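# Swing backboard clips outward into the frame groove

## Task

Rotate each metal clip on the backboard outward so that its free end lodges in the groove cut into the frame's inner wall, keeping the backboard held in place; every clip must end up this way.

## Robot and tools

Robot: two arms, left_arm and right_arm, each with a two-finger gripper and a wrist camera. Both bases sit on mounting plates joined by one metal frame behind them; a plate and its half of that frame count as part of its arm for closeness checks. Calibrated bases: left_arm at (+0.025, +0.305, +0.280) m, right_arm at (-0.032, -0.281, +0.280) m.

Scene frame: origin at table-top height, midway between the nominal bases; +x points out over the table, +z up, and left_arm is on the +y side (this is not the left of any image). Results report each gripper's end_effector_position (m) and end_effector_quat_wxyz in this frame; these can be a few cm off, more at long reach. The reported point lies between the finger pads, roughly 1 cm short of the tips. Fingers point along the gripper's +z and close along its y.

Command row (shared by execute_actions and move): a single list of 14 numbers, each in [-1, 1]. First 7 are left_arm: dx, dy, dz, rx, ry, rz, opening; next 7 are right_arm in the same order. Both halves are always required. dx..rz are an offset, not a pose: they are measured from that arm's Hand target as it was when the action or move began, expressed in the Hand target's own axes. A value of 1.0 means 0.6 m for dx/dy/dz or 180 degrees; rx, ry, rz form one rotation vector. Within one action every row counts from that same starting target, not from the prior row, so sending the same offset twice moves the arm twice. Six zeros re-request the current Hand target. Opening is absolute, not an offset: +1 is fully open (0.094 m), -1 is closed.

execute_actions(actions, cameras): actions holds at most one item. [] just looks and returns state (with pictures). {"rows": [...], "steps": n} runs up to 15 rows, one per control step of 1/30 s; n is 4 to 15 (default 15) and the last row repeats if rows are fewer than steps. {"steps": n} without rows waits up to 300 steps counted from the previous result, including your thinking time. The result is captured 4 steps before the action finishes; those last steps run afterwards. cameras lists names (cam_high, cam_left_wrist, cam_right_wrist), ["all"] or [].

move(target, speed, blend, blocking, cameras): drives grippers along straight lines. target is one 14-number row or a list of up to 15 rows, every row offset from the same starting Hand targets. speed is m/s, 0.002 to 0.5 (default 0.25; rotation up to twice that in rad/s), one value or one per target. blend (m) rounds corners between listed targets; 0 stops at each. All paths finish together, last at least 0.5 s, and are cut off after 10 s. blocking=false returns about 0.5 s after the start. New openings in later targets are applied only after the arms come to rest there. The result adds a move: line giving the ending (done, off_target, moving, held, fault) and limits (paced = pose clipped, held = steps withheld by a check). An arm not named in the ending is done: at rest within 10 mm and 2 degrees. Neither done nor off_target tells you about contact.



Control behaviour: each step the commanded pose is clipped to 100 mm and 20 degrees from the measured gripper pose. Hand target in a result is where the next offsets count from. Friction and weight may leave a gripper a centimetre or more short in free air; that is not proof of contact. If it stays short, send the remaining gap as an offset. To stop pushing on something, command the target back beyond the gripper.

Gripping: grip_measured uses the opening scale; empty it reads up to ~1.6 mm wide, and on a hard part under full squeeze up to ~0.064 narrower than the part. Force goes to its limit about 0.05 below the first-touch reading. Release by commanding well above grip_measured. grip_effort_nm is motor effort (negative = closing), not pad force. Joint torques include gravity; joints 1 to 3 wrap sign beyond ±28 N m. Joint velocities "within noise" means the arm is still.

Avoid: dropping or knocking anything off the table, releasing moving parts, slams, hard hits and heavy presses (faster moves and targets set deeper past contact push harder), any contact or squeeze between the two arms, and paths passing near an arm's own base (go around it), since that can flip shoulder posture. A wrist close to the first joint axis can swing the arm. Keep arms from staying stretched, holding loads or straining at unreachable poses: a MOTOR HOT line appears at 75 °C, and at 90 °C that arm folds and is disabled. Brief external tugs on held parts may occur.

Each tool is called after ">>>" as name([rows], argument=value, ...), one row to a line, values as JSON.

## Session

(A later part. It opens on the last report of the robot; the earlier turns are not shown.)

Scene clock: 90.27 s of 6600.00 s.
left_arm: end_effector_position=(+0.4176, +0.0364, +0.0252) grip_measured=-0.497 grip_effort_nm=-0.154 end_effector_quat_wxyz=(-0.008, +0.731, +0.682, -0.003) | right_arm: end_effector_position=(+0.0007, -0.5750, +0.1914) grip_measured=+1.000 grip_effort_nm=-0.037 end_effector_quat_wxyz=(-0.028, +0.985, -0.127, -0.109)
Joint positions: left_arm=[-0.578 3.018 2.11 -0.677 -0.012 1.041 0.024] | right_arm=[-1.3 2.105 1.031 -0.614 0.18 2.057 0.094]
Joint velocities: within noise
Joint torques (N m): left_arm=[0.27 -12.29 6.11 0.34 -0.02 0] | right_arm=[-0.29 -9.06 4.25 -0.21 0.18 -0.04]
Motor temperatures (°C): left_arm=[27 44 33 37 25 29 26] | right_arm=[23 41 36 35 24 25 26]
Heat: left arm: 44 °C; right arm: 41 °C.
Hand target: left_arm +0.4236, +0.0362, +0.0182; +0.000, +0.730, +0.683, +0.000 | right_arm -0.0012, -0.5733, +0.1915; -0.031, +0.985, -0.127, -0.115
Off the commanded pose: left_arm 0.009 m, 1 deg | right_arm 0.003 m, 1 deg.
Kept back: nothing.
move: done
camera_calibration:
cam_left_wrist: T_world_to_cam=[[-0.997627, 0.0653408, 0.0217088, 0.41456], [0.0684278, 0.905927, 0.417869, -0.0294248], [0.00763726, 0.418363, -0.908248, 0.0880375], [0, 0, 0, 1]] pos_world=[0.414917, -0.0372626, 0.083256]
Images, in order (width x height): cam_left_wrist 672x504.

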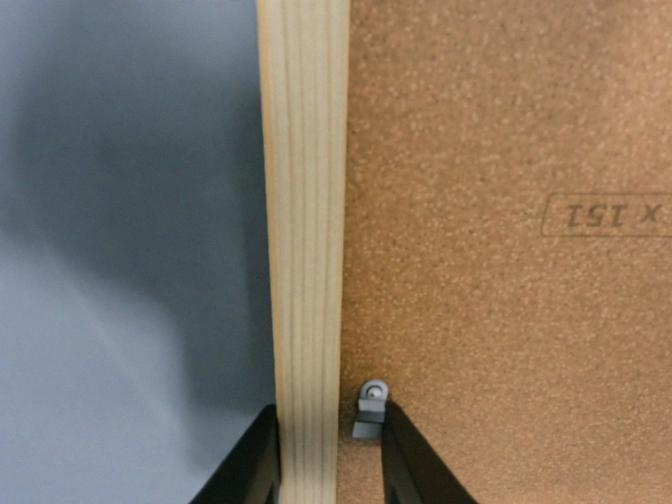

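Working as intended. I'll continue closing in stages.

>>> move(target=[0.0,0,0.0,0,0,0,-0.64,0,0,0,0,0,0,1], cameras=["cam_left_wrist"], speed=0.1)

>>> zoom_image(camera="cam_left_wrist", region=[230, 330, 430, 470])

Scene clock: 91.20 s of 6600.00 s.
left_arm: end_effector_position=(+0.4197, +0.0357, +0.0254) grip_measured=-0.635 grip_effort_nm=-0.227 end_effector_quat_wxyz=(-0.004, +0.731, +0.683, -0.001) | right_arm: end_effector_position=(+0.0007, -0.5750, +0.1914) grip_measured=+1.000 grip_effort_nm=-0.037 end_effector_quat_wxyz=(-0.028, +0.985, -0.127, -0.109)
Joint positions: left_arm=[-0.578 3.018 2.111 -0.67 -0.013 1.041 0.017] | right_arm=[-1.3 2.105 1.031 -0.614 0.18 2.057 0.094]
Joint velocities: within noise
Joint torques (N m): left_arm=[0.23 -12.26 6.08 0.3 -0.01 0] | right_arm=[-0.12 -8.99 4.37 -0.2 0.19 -0.03]
Motor temperatures (°C): left_arm=[27 44 33 37 25 29 26] | right_arm=[23 41 36 35 24 25 26]
Heat: left arm: 44 °C; right arm: 41 °C.
Hand target: left_arm +0.4236, +0.0363, +0.0182; +0.000, +0.730, +0.683, +0.000 | right_arm -0.0012, -0.5733, +0.1915; -0.031, +0.985, -0.127, -0.115
Off the commanded pose: left_arm 0.008 m, 1 deg | right_arm 0.003 m, 1 deg.
Kept back: nothing.
move: done
camera_calibration:
cam_left_wrist: T_world_to_cam=[[-0.997786, 0.0649299, 0.0143735, 0.416933], [0.0650233, 0.907221, 0.415598, -0.0276299], [0.0139448, 0.415613, -0.909435, 0.0859491], [0, 0, 0, 1]] pos_world=[0.416608, -0.0377266, 0.0836552]
Images, in order (width x height): cam_left_wrist 672x504.

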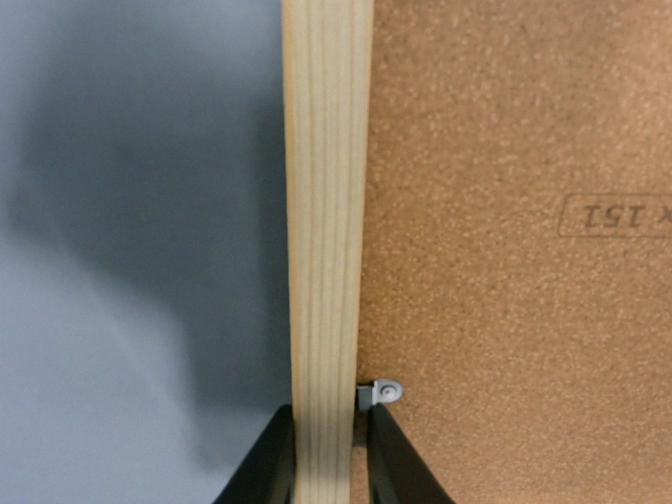

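Scaled by 2.520 from the camera's 672x504 image, which has a finer 960x720 frame.

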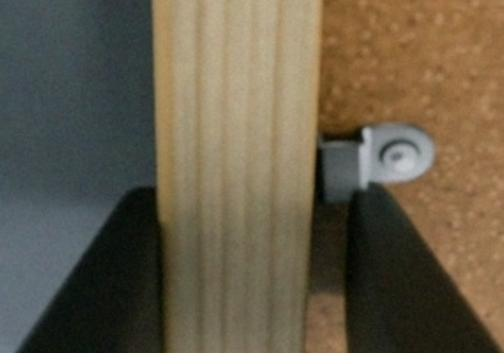

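>>> move([
  [0,0,0,0,0,0,0.064,0,0,0,0,0,0,1],
  [0,0,-0.1,0,0,0,0.064,0,0,0,0,0,0,1],
  [-0.0347,-0.3778,-0.1,0,0,0,0.064,0,0,0,0,0,0,1],
  [-0.0347,-0.3778,-0.045,0,0,0,0.064,0,0,0,0,0,0,1],
], cameras=["cam_left_wrist"], speed=0.2)

Scene clock: 94.57 s of 6600.00 s.
left_arm: end_effector_position=(+0.1921, +0.0347, +0.0476) grip_measured=+0.061 grip_effort_nm=0.159 end_effector_quat_wxyz=(-0.007, +0.734, +0.679, +0.002) | right_arm: end_effector_position=(+0.0007, -0.5750, +0.1914) grip_measured=+1.000 grip_effort_nm=-0.037 end_effector_quat_wxyz=(-0.028, +0.985, -0.127, -0.109)
Joint positions: left_arm=[-0.996 2.595 1.09 -0.083 -0.014 0.632 0.05] | right_arm=[-1.3 2.105 1.031 -0.614 0.18 2.057 0.094]
Joint velocities: within noise
Joint torques (N m): left_arm=[0.13 -9.29 2.76 0.3 -0.01 -0.11] | right_arm=[-0.18 -9.02 4.29 -0.19 0.2 -0.02]
Motor temperatures (°C): left_arm=[27 44 33 37 25 29 26] | right_arm=[23 41 36 35 24 25 26]
Heat: left arm: 44 °C; right arm: 41 °C.
Hand target: left_arm +0.1960, +0.0307, +0.0449; +0.000, +0.730, +0.683, +0.000 | right_arm -0.0012, -0.5733, +0.1915; -0.031, +0.985, -0.127, -0.115
Off the commanded pose: left_arm 0.006 m, 1 deg | right_arm 0.003 m, 1 deg.
Kept back: nothing.
move: done
camera_calibration:
cam_left_wrist: T_world_to_cam=[[-0.997081, 0.074853, 0.015058, 0.189099], [0.0741961, 0.903349, 0.42244, -0.0231541], [0.0180182, 0.422324, -0.906266, 0.108621], [0, 0, 0, 1]] pos_world=[0.188308, -0.0391116, 0.105373]
Images, in order (width x height): cam_left_wrist 672x504.

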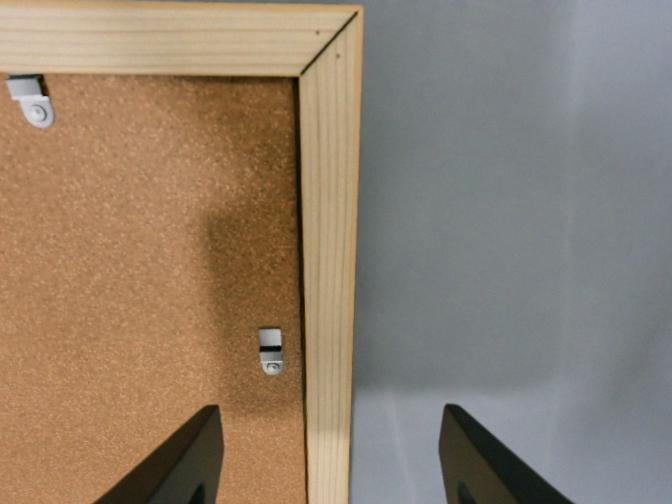

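>>> zoom_image(camera="cam_left_wrist", region=[0, 30, 150, 150])

>>> zoom_image(camera="cam_left_wrist", region=[230, 310, 330, 400])

Scaled by 3.360 from the camera's 672x504 image, which has a finer 960x720 frame.

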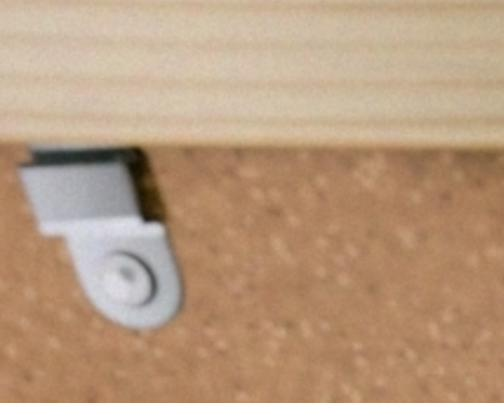

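Scaled by 5.040 from the camera's 672x504 image, which has a finer 960x720 frame.

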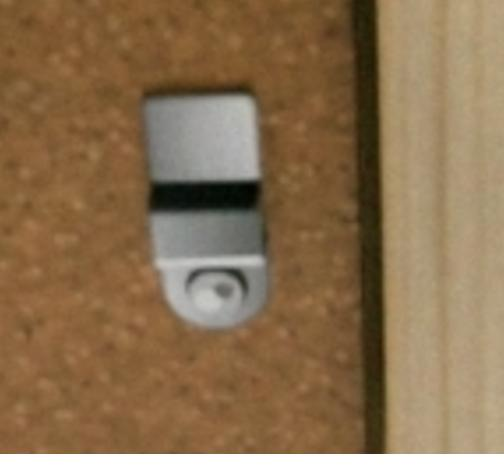

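>>> move(target=[-0.0087,0.0052,0.036,0,0,0,0.064,0,0,0,0,0,0,1], cameras=["cam_left_wrist"], speed=0.15)

Scene clock: 95.83 s of 6600.00 s.
left_arm: end_effector_position=(+0.1962, +0.0275, +0.0275) grip_measured=+0.061 grip_effort_nm=0.154 end_effector_quat_wxyz=(-0.004, +0.734, +0.679, +0.001) | right_arm: end_effector_position=(+0.0007, -0.5750, +0.1914) grip_measured=+1.000 grip_effort_nm=-0.037 end_effector_quat_wxyz=(-0.028, +0.985, -0.127, -0.109)
Joint positions: left_arm=[-0.996 2.677 1.156 -0.061 -0.014 0.631 0.05] | right_arm=[-1.3 2.105 1.031 -0.614 0.18 2.057 0.094]
Joint velocities: within noise
Joint torques (N m): left_arm=[0.08 -9.18 2.71 0.3 0 -0.1] | right_arm=[-0.28 -9.09 4.52 -0.18 0.2 -0.01]
Motor temperatures (°C): left_arm=[27 44 33 37 25 29 26] | right_arm=[23 41 36 34 24 25 26]
Heat: left arm: 44 °C; right arm: 41 °C.
Hand target: left_arm +0.1988, +0.0252, +0.0234; +0.001, +0.730, +0.683, +0.000 | right_arm -0.0012, -0.5733, +0.1915; -0.031, +0.985, -0.127, -0.115
Off the commanded pose: left_arm 0.005 m, 1 deg | right_arm 0.003 m, 1 deg.
Kept back: nothing.
move: done
camera_calibration:
cam_left_wrist: T_world_to_cam=[[-0.997215, 0.0736996, 0.0114592, 0.194228], [0.0717332, 0.905616, 0.417987, -0.00792811], [0.0204279, 0.417645, -0.908381, 0.0930955], [0, 0, 0, 1]] pos_world=[0.192354, -0.0460155, 0.0856543]
Images, in order (width x height): cam_left_wrist 672x504.

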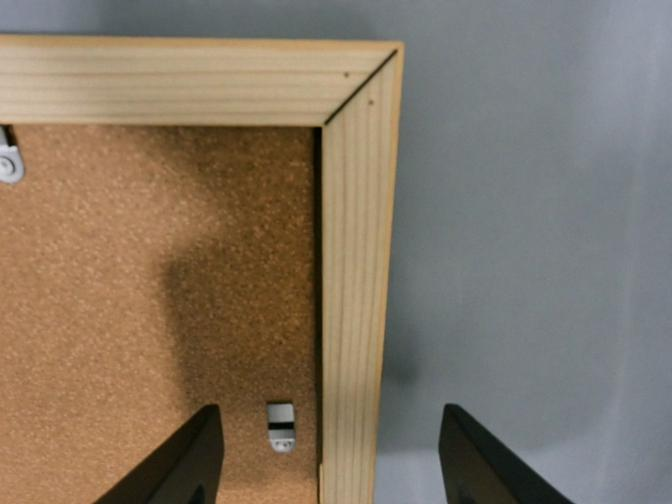

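>>> move(target=[0.003,-0.0015,0.008,0,0,0,0.064,0,0,0,0,0,0,1], cameras=["cam_left_wrist"], speed=0.15)

Scene clock: 96.77 s of 6600.00 s.
left_arm: end_effector_position=(+0.1952, +0.0291, +0.0231) grip_measured=+0.061 grip_effort_nm=0.159 end_effector_quat_wxyz=(-0.004, +0.734, +0.679, +0.001) | right_arm: end_effector_position=(+0.0007, -0.5750, +0.1914) grip_measured=+1.000 grip_effort_nm=-0.027 end_effector_quat_wxyz=(-0.028, +0.985, -0.127, -0.109)
Joint positions: left_arm=[-0.996 2.691 1.156 -0.047 -0.014 0.631 0.05] | right_arm=[-1.3 2.105 1.031 -0.614 0.18 2.057 0.094]
Joint velocities: within noise
Joint torques (N m): left_arm=[0.17 -9.06 2.65 0.31 0 -0.09] | right_arm=[-0.08 -9.05 4.45 -0.15 0.2 0]
Motor temperatures (°C): left_arm=[27 44 33 37 25 29 26] | right_arm=[23 41 36 34 24 25 26]
Heat: left arm: 44 °C; right arm: 41 °C.
Hand target: left_arm +0.1980, +0.0271, +0.0185; +0.000, +0.730, +0.683, +0.000 | right_arm -0.0012, -0.5733, +0.1915; -0.031, +0.985, -0.127, -0.115
Off the commanded pose: left_arm 0.006 m, 1 deg | right_arm 0.003 m, 1 deg.
Kept back: nothing.
move: done
camera_calibration:
cam_left_wrist: T_world_to_cam=[[-0.997212, 0.0737009, 0.0116833, 0.193109], [0.0718217, 0.90548, 0.418266, -0.00744325], [0.0202476, 0.417939, -0.908249, 0.0884277], [0, 0, 0, 1]] pos_world=[0.191314, -0.04445, 0.0811715]
Images, in order (width x height): cam_left_wrist 672x504.

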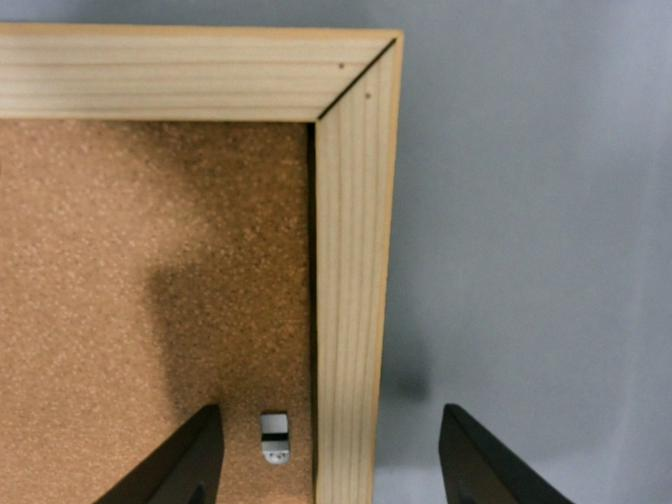

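>>> move(target=[0.0,0,0.002,0,0,0,-0.5,0,0,0,0,0,0,1], cameras=["cam_left_wrist"], speed=0.15)

>>> zoom_image(camera="cam_left_wrist", region=[230, 360, 430, 500])

Scene clock: 97.70 s of 6600.00 s.
left_arm: end_effector_position=(+0.1961, +0.0287, +0.0231) grip_measured=-0.497 grip_effort_nm=-0.149 end_effector_quat_wxyz=(-0.002, +0.734, +0.680, +0.002) | right_arm: end_effector_position=(+0.0007, -0.5750, +0.1914) grip_measured=+1.000 grip_effort_nm=-0.042 end_effector_quat_wxyz=(-0.028, +0.985, -0.127, -0.109)
Joint positions: left_arm=[-0.996 2.691 1.156 -0.044 -0.016 0.631 0.024] | right_arm=[-1.3 2.105 1.031 -0.614 0.18 2.057 0.094]
Joint velocities: within noise
Joint torques (N m): left_arm=[0.16 -8.68 2.8 0.31 0.02 -0.09] | right_arm=[-0.06 -8.95 4.26 -0.21 0.2 -0.04]
Motor temperatures (°C): left_arm=[27 43 33 37 25 29 26] | right_arm=[23 41 36 34 24 25 26]
Heat: left arm: 43 °C; right arm: 41 °C.
Hand target: left_arm +0.1980, +0.0272, +0.0173; +0.000, +0.730, +0.683, +0.000 | right_arm -0.0012, -0.5733, +0.1915; -0.031, +0.985, -0.127, -0.115
Off the commanded pose: left_arm 0.006 m, 1 deg | right_arm 0.003 m, 1 deg.
Kept back: nothing.
move: done
camera_calibration:
cam_left_wrist: T_world_to_cam=[[-0.997281, 0.0733067, 0.00750958, 0.194216], [0.0697487, 0.90614, 0.417188, -0.00672629], [0.0237779, 0.416577, -0.908789, 0.0879319], [0, 0, 0, 1]] pos_world=[0.192066, -0.0447728, 0.0812592]
Images, in order (width x height): cam_left_wrist 672x504.

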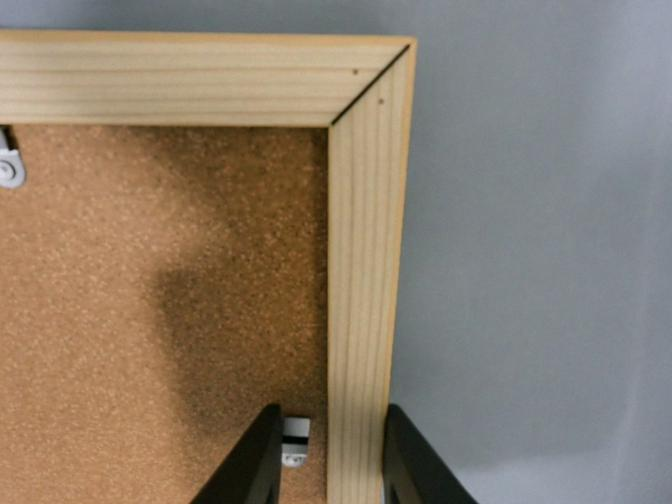

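Scaled by 2.520 from the camera's 672x504 image, which has a finer 960x720 frame.

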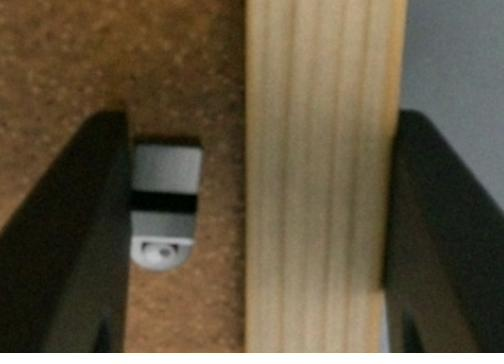

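>>> move(target=[0.0,0,0.0,0,0,0,-0.62,0,0,0,0,0,0,1], cameras=["cam_left_wrist"], speed=0.15)

>>> zoom_image(camera="cam_left_wrist", region=[230, 360, 430, 500])

Scene clock: 98.63 s of 6600.00 s.
left_arm: end_effector_position=(+0.1957, +0.0283, +0.0231) grip_measured=-0.617 grip_effort_nm=-0.110 end_effector_quat_wxyz=(-0.002, +0.734, +0.680, +0.000) | right_arm: end_effector_position=(+0.0007, -0.5750, +0.1914) grip_measured=+1.000 grip_effort_nm=-0.032 end_effector_quat_wxyz=(-0.028, +0.985, -0.127, -0.109)
Joint positions: left_arm=[-0.996 2.691 1.156 -0.043 -0.013 0.631 0.018] | right_arm=[-1.3 2.105 1.031 -0.614 0.18 2.057 0.094]
Joint velocities: within noise
Joint torques (N m): left_arm=[0.13 -8.7 2.84 0.31 -0.01 -0.09] | right_arm=[-0.17 -9.06 4.36 -0.19 0.23 -0.01]
Motor temperatures (°C): left_arm=[27 43 33 37 25 29 26] | right_arm=[23 41 36 34 24 25 26]
Heat: left arm: 43 °C; right arm: 41 °C.
Hand target: left_arm +0.1980, +0.0271, +0.0173; +0.000, +0.730, +0.683, +0.000 | right_arm -0.0012, -0.5733, +0.1915; -0.031, +0.985, -0.127, -0.115
Off the commanded pose: left_arm 0.006 m, 1 deg | right_arm 0.003 m, 1 deg.
Kept back: nothing.
move: done
camera_calibration:
cam_left_wrist: T_world_to_cam=[[-0.997259, 0.0733048, 0.0100636, 0.193713], [0.0708608, 0.907029, 0.415064, -0.00652164], [0.0212982, 0.414639, -0.909737, 0.0886716], [0, 0, 0, 1]] pos_world=[0.191755, -0.0450515, 0.0814253]
Images, in order (width x height): cam_left_wrist 672x504.

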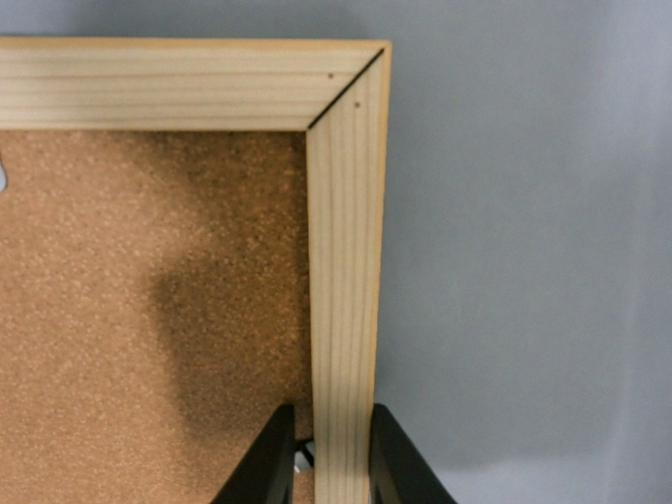

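Scaled by 2.520 from the camera's 672x504 image, which has a finer 960x720 frame.

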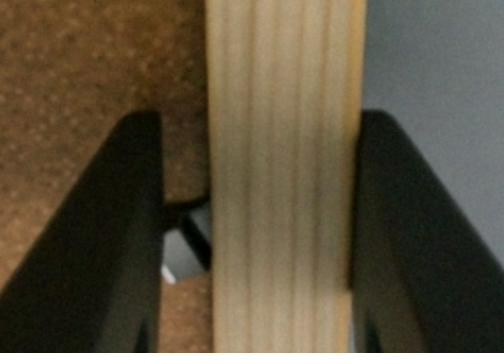

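>>> move(target=[0.0,0,0.0,0,0,0,-0.69,0,0,0,0,0,0,1], cameras=[], speed=0.15)

>>> move([
  [0,0,0,0,0,0,0.064,0,0,0,0,0,0,1],
  [0.0,0,-0.07,0,0,0,0.064,0,0,0,0,0,0,1],
], cameras=["cam_left_wrist"], speed=0.15)

>>> zoom_image(camera="cam_left_wrist", region=[230, 310, 370, 440])

>>> zoom_image(camera="cam_left_wrist", region=[0, 30, 150, 150])

Scene clock: 99.57 s of 6600.00 s.
left_arm: end_effector_position=(+0.1953, +0.0281, +0.0231) grip_measured=-0.687 grip_effort_nm=-0.134 end_effector_quat_wxyz=(-0.002, +0.734, +0.680, -0.001) | right_arm: end_effector_position=(+0.0007, -0.5750, +0.1914) grip_measured=+1.000 grip_effort_nm=-0.027 end_effector_quat_wxyz=(-0.028, +0.985, -0.127, -0.109)
Joint positions: left_arm=[-0.996 2.691 1.156 -0.043 -0.01 0.631 0.015] | right_arm=[-1.3 2.105 1.031 -0.614 0.18 2.057 0.094]
Joint velocities: within noise
Joint torques (N m): left_arm=[0.14 -8.69 2.81 0.31 -0.04 -0.09] | right_arm=[-0.01 -9.09 4.42 -0.23 0.18 -0.04]
Motor temperatures (°C): left_arm=[27 43 33 37 25 29 26] | right_arm=[23 41 35 34 24 25 25]
Heat: left arm: 43 °C; right arm: 41 °C.
Hand target: left_arm +0.1980, +0.0271, +0.0173; +0.000, +0.730, +0.683, +0.000 | right_arm -0.0012, -0.5733, +0.1915; -0.031, +0.985, -0.127, -0.115
Off the commanded pose: left_arm 0.006 m, 1 deg | right_arm 0.003 m, 1 deg.
Kept back: nothing.
move: done
No camera images: "cameras" was empty.

Scene clock: 101.20 s of 6600.00 s.
left_arm: end_effector_position=(+0.1991, +0.0238, +0.0547) grip_measured=+0.061 grip_effort_nm=0.159 end_effector_quat_wxyz=(+0.005, +0.733, +0.680, -0.002) | right_arm: end_effector_position=(+0.0007, -0.5750, +0.1914) grip_measured=+1.000 grip_effort_nm=-0.032 end_effector_quat_wxyz=(-0.028, +0.985, -0.127, -0.109)
Joint positions: left_arm=[-0.995 2.578 1.112 -0.099 -0.011 0.63 0.05] | right_arm=[-1.3 2.105 1.031 -0.614 0.18 2.057 0.094]
Joint velocities: within noise
Joint torques (N m): left_arm=[-0.1 -12.18 1.2 0.08 -0.04 -0.11] | right_arm=[-0.14 -8.98 4.33 -0.21 0.18 0.02]
Motor temperatures (°C): left_arm=[27 43 33 37 25 29 26] | right_arm=[23 41 35 34 24 25 25]
Heat: left arm: 43 °C; right arm: 41 °C.
Hand target: left_arm +0.1980, +0.0270, +0.0593; +0.001, +0.730, +0.683, +0.000 | right_arm -0.0012, -0.5733, +0.1915; -0.031, +0.985, -0.127, -0.115
Off the commanded pose: left_arm 0.006 m, 1 deg | right_arm 0.003 m, 1 deg.
Kept back: nothing.
move: done
camera_calibration:
cam_left_wrist: T_world_to_cam=[[-0.99745, 0.0713029, 0.00302561, 0.197577], [0.0664487, 0.912408, 0.403851, -0.0144585], [0.0260352, 0.403023, -0.91482, 0.118825], [0, 0, 0, 1]] pos_world=[0.19494, -0.048785, 0.113945]
Images, in order (width x height): cam_left_wrist 672x504.

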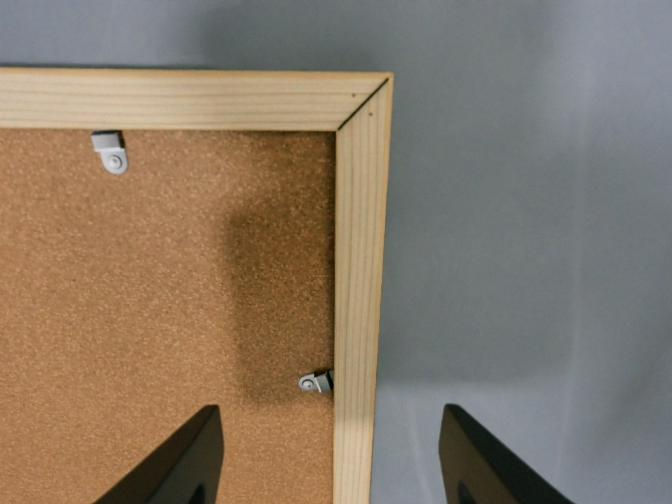

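Scaled by 3.600 from the camera's 672x504 image, which has a finer 960x720 frame.

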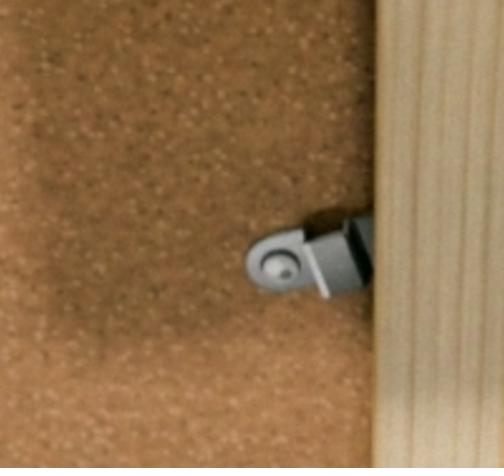

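Scaled by 3.360 from the camera's 672x504 image, which has a finer 960x720 frame.

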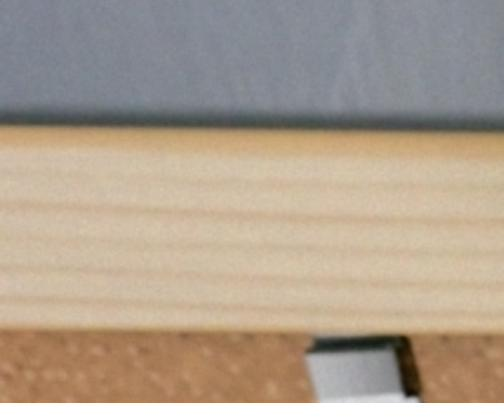

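>>> move(target=[0,0.175,-0.25,0,0,0,0.064,0,0,0,0,0,0,1], cameras=["cam_left_wrist"], speed=0.3)

>>> zoom_image(camera="cam_left_wrist", region=[130, 90, 340, 360])

>>> zoom_image(camera="cam_left_wrist", region=[330, 90, 550, 360])

Scene clock: 102.83 s of 6600.00 s.
left_arm: end_effector_position=(+0.3001, +0.0237, +0.2036) grip_measured=+0.061 grip_effort_nm=0.164 end_effector_quat_wxyz=(-0.003, +0.727, +0.687, +0.000) | right_arm: end_effector_position=(+0.0007, -0.5750, +0.1914) grip_measured=+1.000 grip_effort_nm=-0.037 end_effector_quat_wxyz=(-0.028, +0.985, -0.127, -0.109)
Joint positions: left_arm=[-0.781 2.275 1.41 -0.713 -0.014 0.827 0.05] | right_arm=[-1.3 2.105 1.031 -0.614 0.18 2.057 0.094]
Joint velocities: within noise
Joint torques (N m): left_arm=[-0.36 -11.81 5.89 0.08 -0.01 0.01] | right_arm=[-0.21 -8.92 4.45 -0.2 0.19 -0.01]
Motor temperatures (°C): left_arm=[27 43 33 37 25 29 26] | right_arm=[23 41 35 34 24 25 25]
Heat: left arm: 43 °C; right arm: 41 °C.
Hand target: left_arm +0.3026, +0.0202, +0.2094; +0.000, +0.730, +0.683, +0.000 | right_arm -0.0012, -0.5733, +0.1915; -0.031, +0.985, -0.127, -0.115
Off the commanded pose: left_arm 0.007 m, 1 deg | right_arm 0.003 m, 1 deg.
Kept back: nothing.
move: done
camera_calibration:
cam_left_wrist: T_world_to_cam=[[-0.998454, 0.0542692, 0.012016, 0.296816], [0.0543444, 0.907721, 0.416039, -0.0799096], [0.0116709, 0.416049, -0.909267, 0.255374], [0, 0, 0, 1]] pos_world=[0.297719, -0.0498203, 0.261882]
Images, in order (width x height): cam_left_wrist 672x504.

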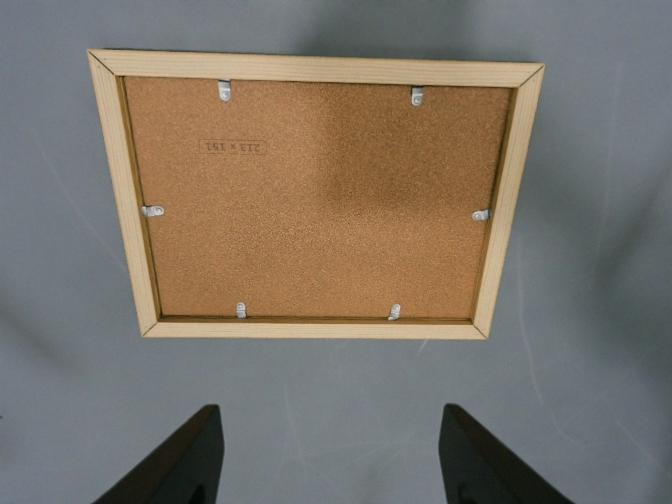

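Scaled by 1.867 from the camera's 672x504 image, which has a finer 960x720 frame.

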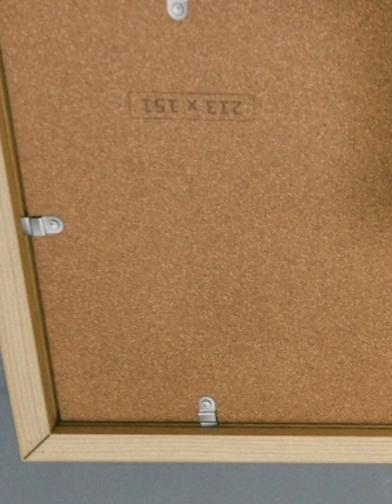

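Scaled by 1.867 from the camera's 672x504 image, which has a finer 960x720 frame.

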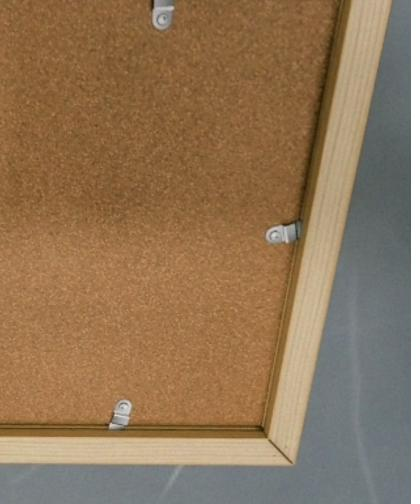

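>>> zoom_image(camera="cam_left_wrist", region=[370, 290, 420, 330])

>>> zoom_image(camera="cam_left_wrist", region=[390, 70, 440, 110])

>>> zoom_image(camera="cam_left_wrist", region=[200, 70, 250, 110])

>>> zoom_image(camera="cam_left_wrist", region=[220, 290, 270, 330])

>>> zoom_image(camera="cam_left_wrist", region=[130, 190, 180, 230])

>>> zoom_image(camera="cam_left_wrist", region=[460, 195, 510, 235])

Scaled by 10.080 from the camera's 672x504 image, which has a finer 960x720 frame.

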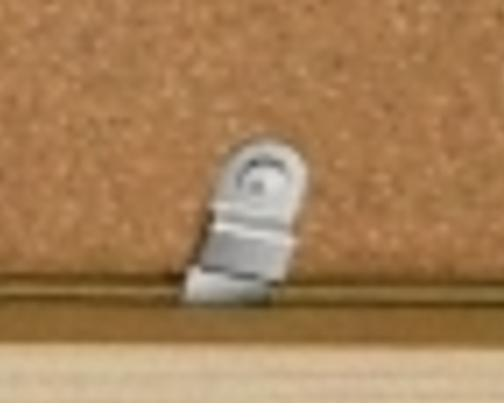

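Scaled by 10.080 from the camera's 672x504 image, which has a finer 960x720 frame.

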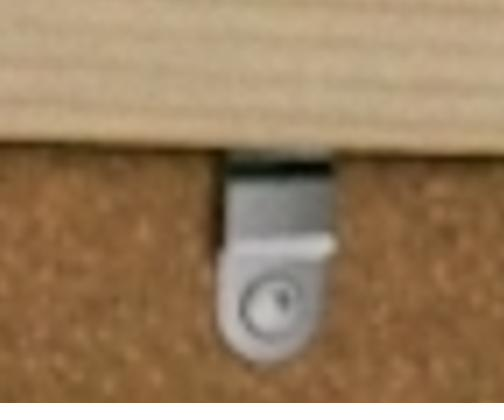

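Scaled by 10.080 from the camera's 672x504 image, which has a finer 960x720 frame.

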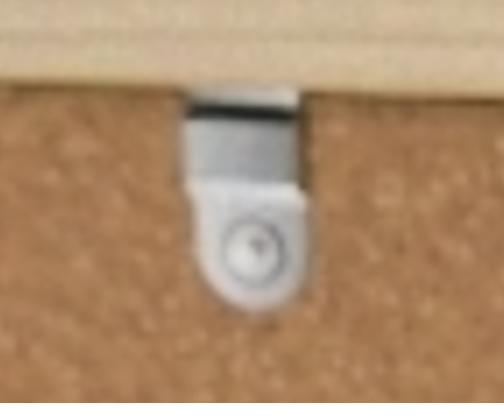

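Scaled by 10.080 from the camera's 672x504 image, which has a finer 960x720 frame.

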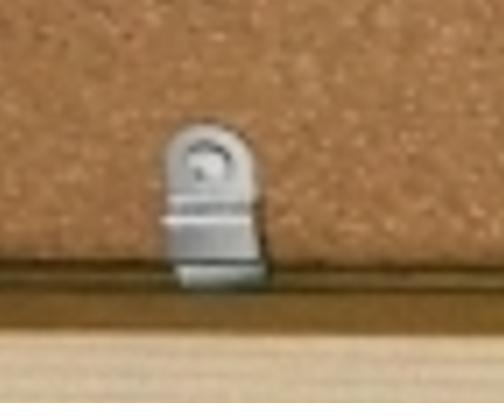

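Scaled by 10.080 from the camera's 672x504 image, which has a finer 960x720 frame.

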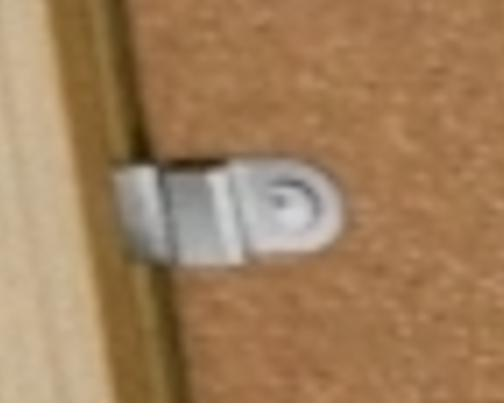

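Scaled by 10.080 from the camera's 672x504 image, which has a finer 960x720 frame.

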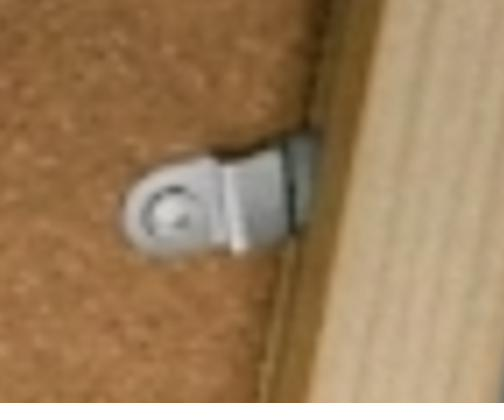

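>>> move([
  [0.0048,-0.1777,0.2657,0,0,0,0.064,0,0,0,0,0,0,1],
  [0.0048,-0.1777,0.312,0,0,0,0.064,0,0,0,0,0,0,1],
], cameras=["cam_left_wrist"], speed=[0.3,0.1])

>>> zoom_image(camera="cam_left_wrist", region=[200, 360, 400, 500])

Scene clock: 109.93 s of 6600.00 s.
left_arm: end_effector_position=(+0.1945, +0.0330, +0.0259) grip_measured=+0.061 grip_effort_nm=0.159 end_effector_quat_wxyz=(-0.004, +0.733, +0.680, +0.002) | right_arm: end_effector_position=(+0.0007, -0.5750, +0.1914) grip_measured=+1.000 grip_effort_nm=-0.037 end_effector_quat_wxyz=(-0.028, +0.985, -0.127, -0.109)
Joint positions: left_arm=[-0.993 2.677 1.135 -0.041 -0.015 0.634 0.05] | right_arm=[-1.3 2.105 1.031 -0.614 0.18 2.057 0.094]
Joint velocities: within noise
Joint torques (N m): left_arm=[-0.06 -9.17 2.52 0.3 0 -0.11] | right_arm=[-0.23 -9.17 4.42 -0.23 0.18 -0.02]
Motor temperatures (°C): left_arm=[27 43 33 36 24 29 26] | right_arm=[23 41 35 34 24 25 25]
Heat: left arm: 43 °C; right arm: 41 °C.
Hand target: left_arm +0.1966, +0.0302, +0.0221; +0.000, +0.730, +0.683, +0.000 | right_arm -0.0012, -0.5733, +0.1915; -0.031, +0.985, -0.127, -0.115
Off the commanded pose: left_arm 0.005 m, 1 deg | right_arm 0.003 m, 1 deg.
Kept back: nothing.
move: done
camera_calibration:
cam_left_wrist: T_world_to_cam=[[-0.9973, 0.0725652, 0.0112679, 0.192195], [0.0705903, 0.905025, 0.41946, -0.0118386], [0.0202405, 0.419123, -0.907704, 0.0893472], [0, 0, 0, 1]] pos_world=[0.190704, -0.0406799, 0.0839009]
Images, in order (width x height): cam_left_wrist 672x504.

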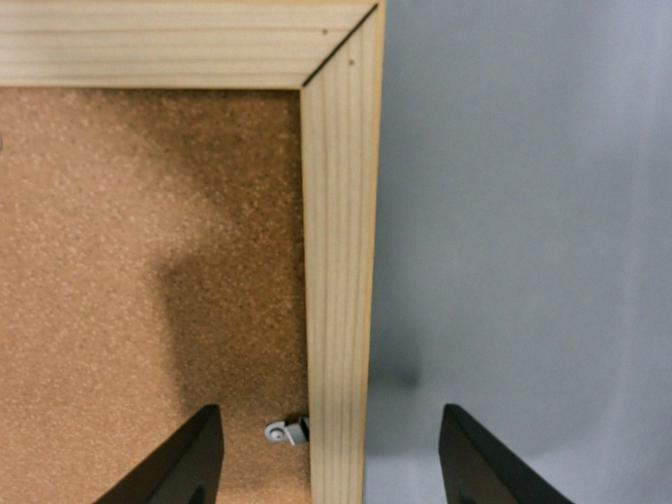

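Scaled by 2.520 from the camera's 672x504 image, which has a finer 960x720 frame.

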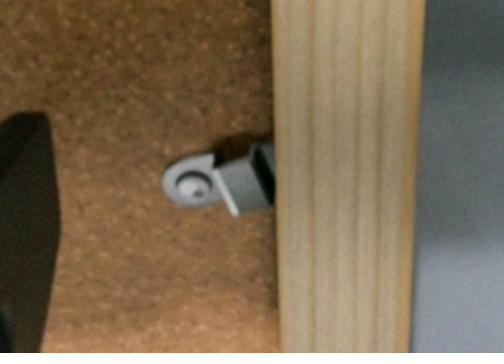

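>>> move(target=[-0.0045,0,0.0065,0,0,0,0.064,0,0,0,0,0,0,1], cameras=["cam_left_wrist"], speed=0.1)

>>> zoom_image(camera="cam_left_wrist", region=[200, 360, 400, 500])

Scene clock: 110.87 s of 6600.00 s.
left_arm: end_effector_position=(+0.1965, +0.0297, +0.0231) grip_measured=+0.061 grip_effort_nm=0.159 end_effector_quat_wxyz=(-0.002, +0.732, +0.682, +0.001) | right_arm: end_effector_position=(+0.0007, -0.5750, +0.1914) grip_measured=+1.000 grip_effort_nm=-0.037 end_effector_quat_wxyz=(-0.028, +0.985, -0.127, -0.109)
Joint positions: left_arm=[-0.993 2.69 1.152 -0.04 -0.015 0.629 0.05] | right_arm=[-1.3 2.105 1.031 -0.614 0.18 2.057 0.094]
Joint velocities: within noise
Joint torques (N m): left_arm=[-0.44 -8.95 2.63 0.29 0 -0.12] | right_arm=[-0.1 -9.05 4.4 -0.18 0.22 0.02]
Motor temperatures (°C): left_arm=[27 43 33 36 24 29 26] | right_arm=[23 41 35 34 24 25 25]
Heat: left arm: 43 °C; right arm: 41 °C.
Hand target: left_arm +0.1965, +0.0273, +0.0183; +0.001, +0.730, +0.683, +0.000 | right_arm -0.0012, -0.5733, +0.1915; -0.031, +0.985, -0.127, -0.115
Off the commanded pose: left_arm 0.005 m, 0 deg | right_arm 0.003 m, 1 deg.
Kept back: nothing.
move: done
camera_calibration:
cam_left_wrist: T_world_to_cam=[[-0.997652, 0.0679744, 0.00832457, 0.194697], [0.065274, 0.907093, 0.415838, -0.00682455], [0.0207152, 0.415405, -0.909401, 0.0881833], [0, 0, 0, 1]] pos_world=[0.192859, -0.0436757, 0.081411]
Images, in order (width x height): cam_left_wrist 672x504.

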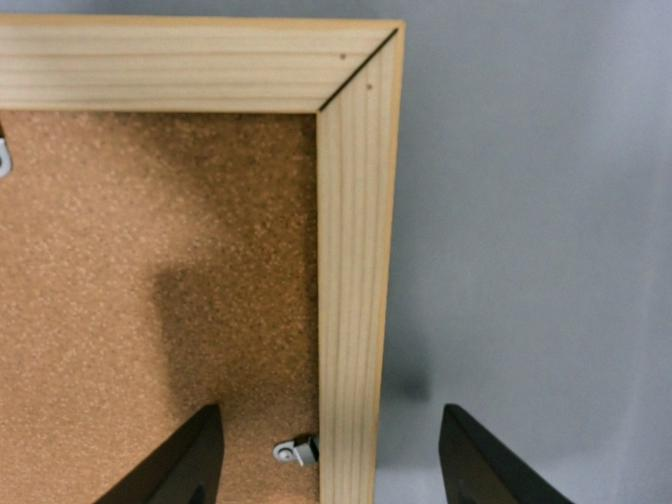

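Scaled by 2.520 from the camera's 672x504 image, which has a finer 960x720 frame.

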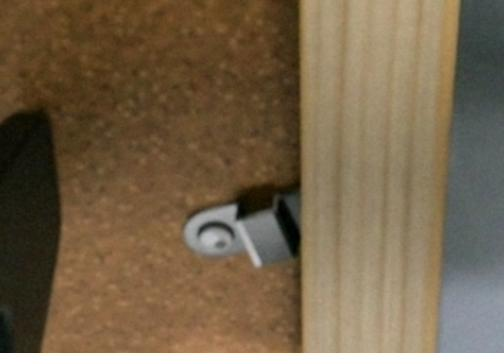

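>>> move(target=[0.002,0,0.0005,0,0,0,-0.6,0,0,0,0,0,0,1], cameras=["cam_left_wrist"], speed=0.1)

>>> move(target=[0,0,0,0,0,0,-0.73,0,0,0,0,0,0,1], cameras=[], speed=0.1)

>>> move([
  [0,0,0,0,0,0,0.064,0,0,0,0,0,0,1],
  [0.0,0,-0.07,0,0,0,0.064,0,0,0,0,0,0,1],
], cameras=["cam_left_wrist"], speed=0.15)

>>> zoom_image(camera="cam_left_wrist", region=[230, 310, 370, 440])

Scene clock: 112.00 s of 6600.00 s.
left_arm: end_effector_position=(+0.1965, +0.0297, +0.0231) grip_measured=-0.597 grip_effort_nm=-0.144 end_effector_quat_wxyz=(-0.002, +0.732, +0.682, +0.001) | right_arm: end_effector_position=(+0.0007, -0.5750, +0.1914) grip_measured=+1.000 grip_effort_nm=-0.032 end_effector_quat_wxyz=(-0.028, +0.985, -0.127, -0.109)
Joint positions: left_arm=[-0.993 2.69 1.152 -0.04 -0.015 0.628 0.019] | right_arm=[-1.3 2.105 1.031 -0.614 0.18 2.057 0.094]
Joint velocities: within noise
Joint torques (N m): left_arm=[-0.25 -8.94 2.3 0.33 0 -0.09] | right_arm=[-0.06 -8.94 4.21 -0.19 0.2 -0.01]
Motor temperatures (°C): left_arm=[27 43 33 36 24 29 26] | right_arm=[23 41 35 34 24 25 25]
Heat: left arm: 43 °C; right arm: 41 °C.
Hand target: left_arm +0.1966, +0.0285, +0.0180; +0.001, +0.730, +0.683, +0.000 | right_arm -0.0012, -0.5733, +0.1915; -0.031, +0.985, -0.127, -0.115
Off the commanded pose: left_arm 0.005 m, 0 deg | right_arm 0.003 m, 1 deg.
Kept back: nothing.
move: done
camera_calibration:
cam_left_wrist: T_world_to_cam=[[-0.997704, 0.0672132, 0.00832138, 0.19473], [0.0645806, 0.907142, 0.415839, -0.00668978], [0.0204012, 0.415421, -0.9094, 0.0882445], [0, 0, 0, 1]] pos_world=[0.192915, -0.0436785, 0.081411]
Images, in order (width x height): cam_left_wrist 672x504.

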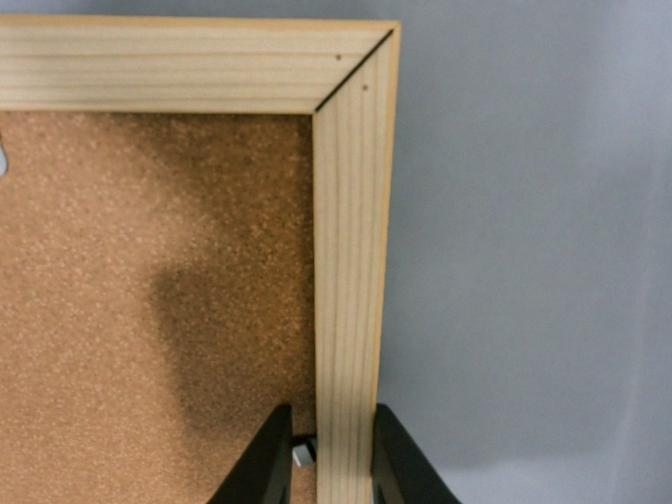

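Scene clock: 112.70 s of 6600.00 s.
left_arm: end_effector_position=(+0.1961, +0.0293, +0.0231) grip_measured=-0.725 grip_effort_nm=-0.271 end_effector_quat_wxyz=(-0.002, +0.732, +0.682, +0.000) | right_arm: end_effector_position=(+0.0007, -0.5750, +0.1914) grip_measured=+1.000 grip_effort_nm=-0.037 end_effector_quat_wxyz=(-0.028, +0.985, -0.127, -0.109)
Joint positions: left_arm=[-0.993 2.69 1.152 -0.039 -0.012 0.628 0.013] | right_arm=[-1.3 2.105 1.031 -0.614 0.18 2.057 0.094]
Joint velocities: within noise
Joint torques (N m): left_arm=[-0.27 -8.95 2.35 0.32 -0.03 -0.09] | right_arm=[-0.24 -9.01 4.26 -0.21 0.2 -0.01]
Motor temperatures (°C): left_arm=[27 43 33 36 24 29 26] | right_arm=[23 41 35 34 24 25 25]
Heat: left arm: 43 °C; right arm: 41 °C.
Hand target: left_arm +0.1966, +0.0285, +0.0180; +0.001, +0.730, +0.683, +0.000 | right_arm -0.0012, -0.5733, +0.1915; -0.031, +0.985, -0.127, -0.115
Off the commanded pose: left_arm 0.005 m, 0 deg | right_arm 0.003 m, 1 deg.
Kept back: nothing.
move: done
No camera images: "cameras" was empty.

Scene clock: 114.33 s of 6600.00 s.
left_arm: end_effector_position=(+0.1986, +0.0263, +0.0552) grip_measured=+0.061 grip_effort_nm=0.159 end_effector_quat_wxyz=(+0.004, +0.731, +0.682, -0.001) | right_arm: end_effector_position=(+0.0007, -0.5750, +0.1914) grip_measured=+1.000 grip_effort_nm=-0.027 end_effector_quat_wxyz=(-0.028, +0.985, -0.127, -0.109)
Joint positions: left_arm=[-0.993 2.573 1.101 -0.094 -0.012 0.628 0.05] | right_arm=[-1.3 2.105 1.031 -0.614 0.18 2.057 0.094]
Joint velocities: within noise
Joint torques (N m): left_arm=[-0.39 -12.11 1.18 0.1 -0.02 -0.11] | right_arm=[-0.13 -9.09 4.36 -0.21 0.17 -0.01]
Motor temperatures (°C): left_arm=[27 43 33 36 24 29 26] | right_arm=[23 41 35 34 24 25 25]
Heat: left arm: 43 °C; right arm: 41 °C.
Hand target: left_arm +0.1964, +0.0286, +0.0599; +0.000, +0.730, +0.683, +0.000 | right_arm -0.0012, -0.5733, +0.1915; -0.031, +0.985, -0.127, -0.115
Off the commanded pose: left_arm 0.006 m, 1 deg | right_arm 0.003 m, 1 deg.
Kept back: nothing.
move: done
camera_calibration:
cam_left_wrist: T_world_to_cam=[[-0.997741, 0.067117, 0.00289497, 0.197093], [0.0625406, 0.912248, 0.404837, -0.0161834], [0.0245305, 0.404103, -0.914384, 0.118609], [0, 0, 0, 1]] pos_world=[0.194751, -0.0463951, 0.114435]
Images, in order (width x height): cam_left_wrist 672x504.

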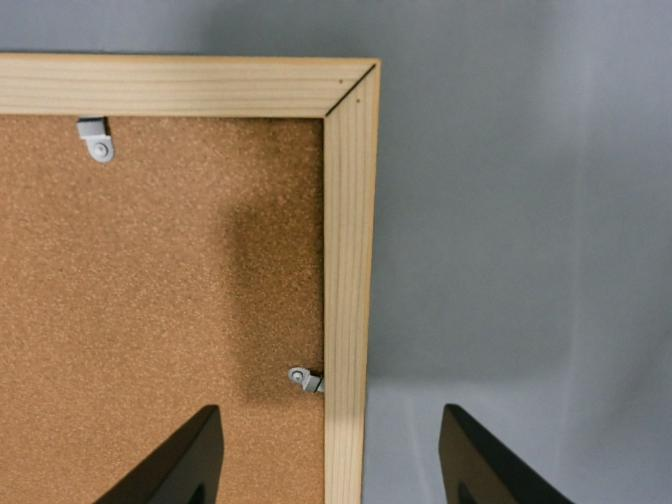

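Scaled by 3.600 from the camera's 672x504 image, which has a finer 960x720 frame.

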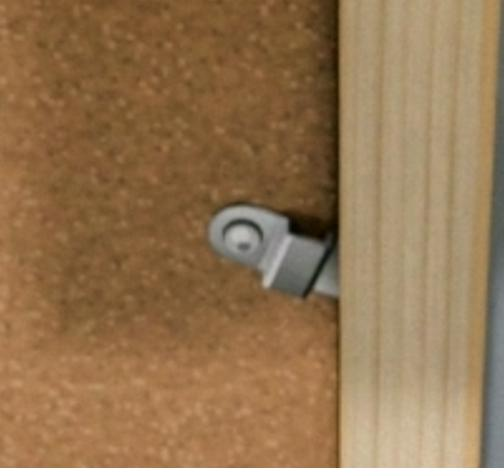

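>>> move(target=[0.0267, -0.002, 0.0, 0, 0, 0, 0.064, 0,0,0,0,0,0,1], cameras=["cam_left_wrist"])

Scene clock: 116.07 s of 6600.00 s.
left_arm: end_effector_position=(+0.1905, +0.0508, +0.0532) grip_measured=+0.061 grip_effort_nm=0.159 end_effector_quat_wxyz=(-0.015, +0.729, +0.684, +0.002) | right_arm: end_effector_position=(+0.0007, -0.5750, +0.1914) grip_measured=+1.000 grip_effort_nm=-0.027 end_effector_quat_wxyz=(-0.028, +0.985, -0.127, -0.109)
Joint positions: left_arm=[-0.972 2.562 1.033 -0.076 -0.013 0.641 0.05] | right_arm=[-1.3 2.105 1.031 -0.614 0.18 2.057 0.094]
Joint velocities: within noise
Joint torques (N m): left_arm=[0.13 -12.36 1.13 0.27 -0.02 0.02] | right_arm=[-0.25 -9.07 4.38 -0.18 0.19 -0.01]
Motor temperatures (°C): left_arm=[27 43 32 36 24 29 26] | right_arm=[23 42 35 34 24 25 25]
Heat: left arm: 43 °C; right arm: 42 °C.
Hand target: left_arm +0.1963, +0.0447, +0.0599; +0.000, +0.730, +0.683, +0.000 | right_arm -0.0012, -0.5733, +0.1915; -0.031, +0.985, -0.127, -0.115
Off the commanded pose: left_arm 0.011 m, 2 deg | right_arm 0.003 m, 1 deg.
Kept back: nothing.
move: off_target (left_arm)
camera_calibration:
cam_left_wrist: T_world_to_cam=[[-0.99789, 0.0595539, 0.0258721, 0.186614], [0.0648804, 0.898821, 0.433487, -0.0384988], [0.0025615, 0.434251, -0.900788, 0.108933], [0, 0, 0, 1]] pos_world=[0.188439, -0.0238143, 0.109986]
Images, in order (width x height): cam_left_wrist 672x504.

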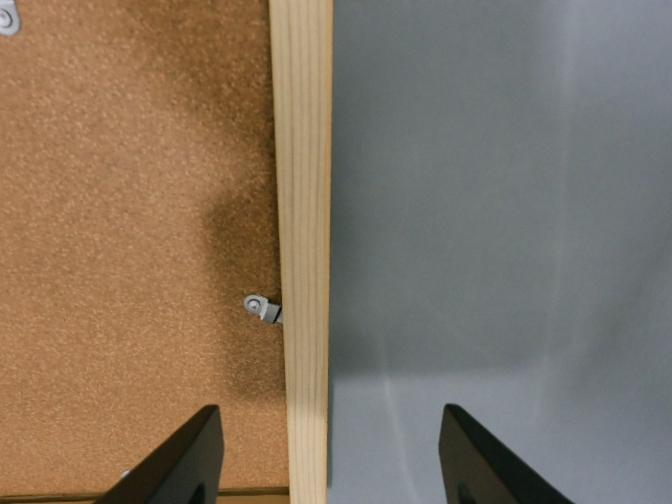

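>>> move(target=[0.0005, 0.0058, 0.0467, 0, 0, 0, 0.064, 0,0,0,0,0,0,1], cameras=["cam_left_wrist"], speed=0.1)

Scene clock: 117.20 s of 6600.00 s.
left_arm: end_effector_position=(+0.1952, +0.0482, +0.0355) grip_measured=+0.061 grip_effort_nm=0.159 end_effector_quat_wxyz=(-0.007, +0.730, +0.684, +0.001) | right_arm: end_effector_position=(+0.0007, -0.5750, +0.1914) grip_measured=+1.000 grip_effort_nm=-0.032 end_effector_quat_wxyz=(-0.028, +0.985, -0.127, -0.109)
Joint positions: left_arm=[-0.964 2.63 1.065 -0.023 -0.013 0.652 0.05] | right_arm=[-1.3 2.105 1.031 -0.614 0.18 2.057 0.094]
Joint velocities: within noise
Joint torques (N m): left_arm=[0.25 -8.83 2.65 0.31 -0.02 0] | right_arm=[-0.16 -9.1 4.55 -0.16 0.17 -0.01]
Motor temperatures (°C): left_arm=[27 42 32 36 24 29 26] | right_arm=[23 42 35 34 24 25 25]
Heat: left arm: 42 °C; right arm: 42 °C.
Hand target: left_arm +0.1998, +0.0447, +0.0319; +0.000, +0.730, +0.683, +0.000 | right_arm -0.0012, -0.5733, +0.1915; -0.031, +0.985, -0.127, -0.115
Off the commanded pose: left_arm 0.007 m, 1 deg | right_arm 0.003 m, 1 deg.
Kept back: nothing.
move: done
camera_calibration:
cam_left_wrist: T_world_to_cam=[[-0.997976, 0.0615266, 0.0160814, 0.192119], [0.0625677, 0.904727, 0.421373, -0.0281853], [0.0113764, 0.421526, -0.906745, 0.0931876], [0, 0, 0, 1]] pos_world=[0.192433, -0.0256014, 0.0932844]
Images, in order (width x height): cam_left_wrist 672x504.

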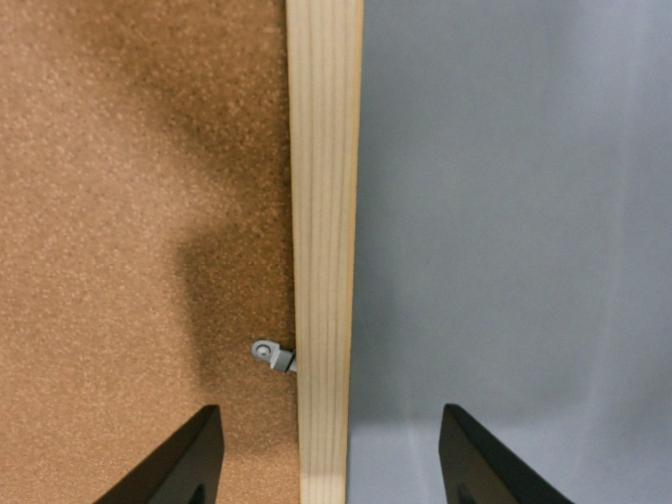

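>>> move(target=[-0.001, 0.0045, 0.0205, 0, 0, 0, 0.064, 0,0,0,0,0,0,1], cameras=["cam_left_wrist"], speed=0.1)

>>> zoom_image(camera="cam_left_wrist", region=[180, 300, 400, 504])

Scene clock: 118.13 s of 6600.00 s.
left_arm: end_effector_position=(+0.1989, +0.0457, +0.0240) grip_measured=+0.061 grip_effort_nm=0.154 end_effector_quat_wxyz=(-0.004, +0.730, +0.684, +0.000) | right_arm: end_effector_position=(+0.0007, -0.5750, +0.1914) grip_measured=+1.000 grip_effort_nm=-0.042 end_effector_quat_wxyz=(-0.028, +0.985, -0.127, -0.109)
Joint positions: left_arm=[-0.957 2.676 1.1 -0.006 -0.013 0.658 0.05] | right_arm=[-1.3 2.105 1.031 -0.614 0.18 2.057 0.094]
Joint velocities: within noise
Joint torques (N m): left_arm=[0.27 -8.81 2.45 0.31 -0.02 0.02] | right_arm=[-0.06 -9.06 4.18 -0.16 0.22 0]
Motor temperatures (°C): left_arm=[27 42 32 36 24 29 26] | right_arm=[23 42 35 34 24 25 25]
Heat: left arm: 42 °C; right arm: 42 °C.
Hand target: left_arm +0.2025, +0.0439, +0.0197; +0.000, +0.730, +0.683, +0.000 | right_arm -0.0012, -0.5733, +0.1915; -0.031, +0.985, -0.127, -0.115
Off the commanded pose: left_arm 0.006 m, 1 deg | right_arm 0.003 m, 1 deg.
Kept back: nothing.
move: done
camera_calibration:
cam_left_wrist: T_world_to_cam=[[-0.998019, 0.0615205, 0.0131892, 0.196287], [0.0613978, 0.906453, 0.41782, -0.0210874], [0.0137491, 0.417802, -0.908434, 0.0835303], [0, 0, 0, 1]] pos_world=[0.196045, -0.0278601, 0.0821037]
Images, in order (width x height): cam_left_wrist 672x504.

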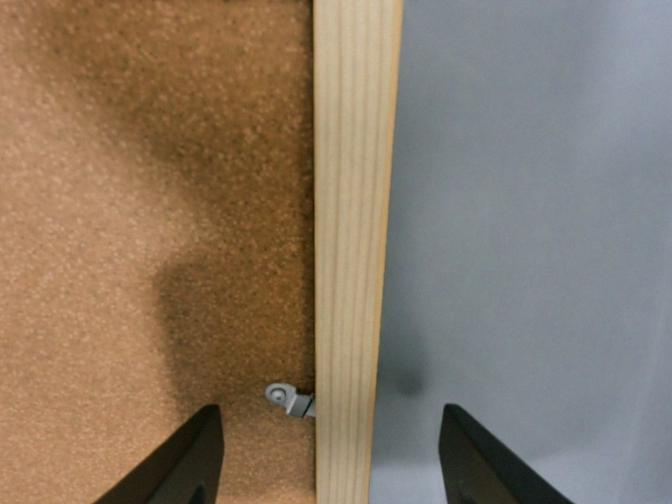

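Scaled by 2.291 from the camera's 672x504 image, which has a finer 960x720 frame.

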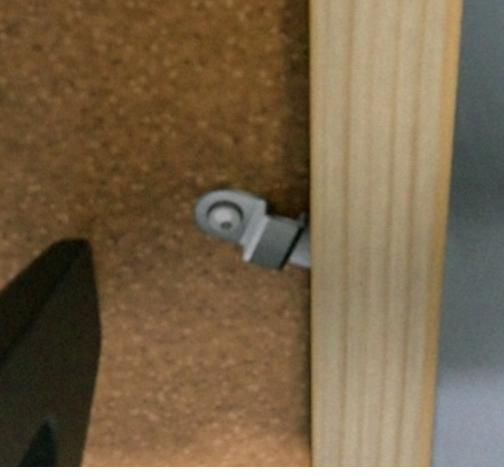

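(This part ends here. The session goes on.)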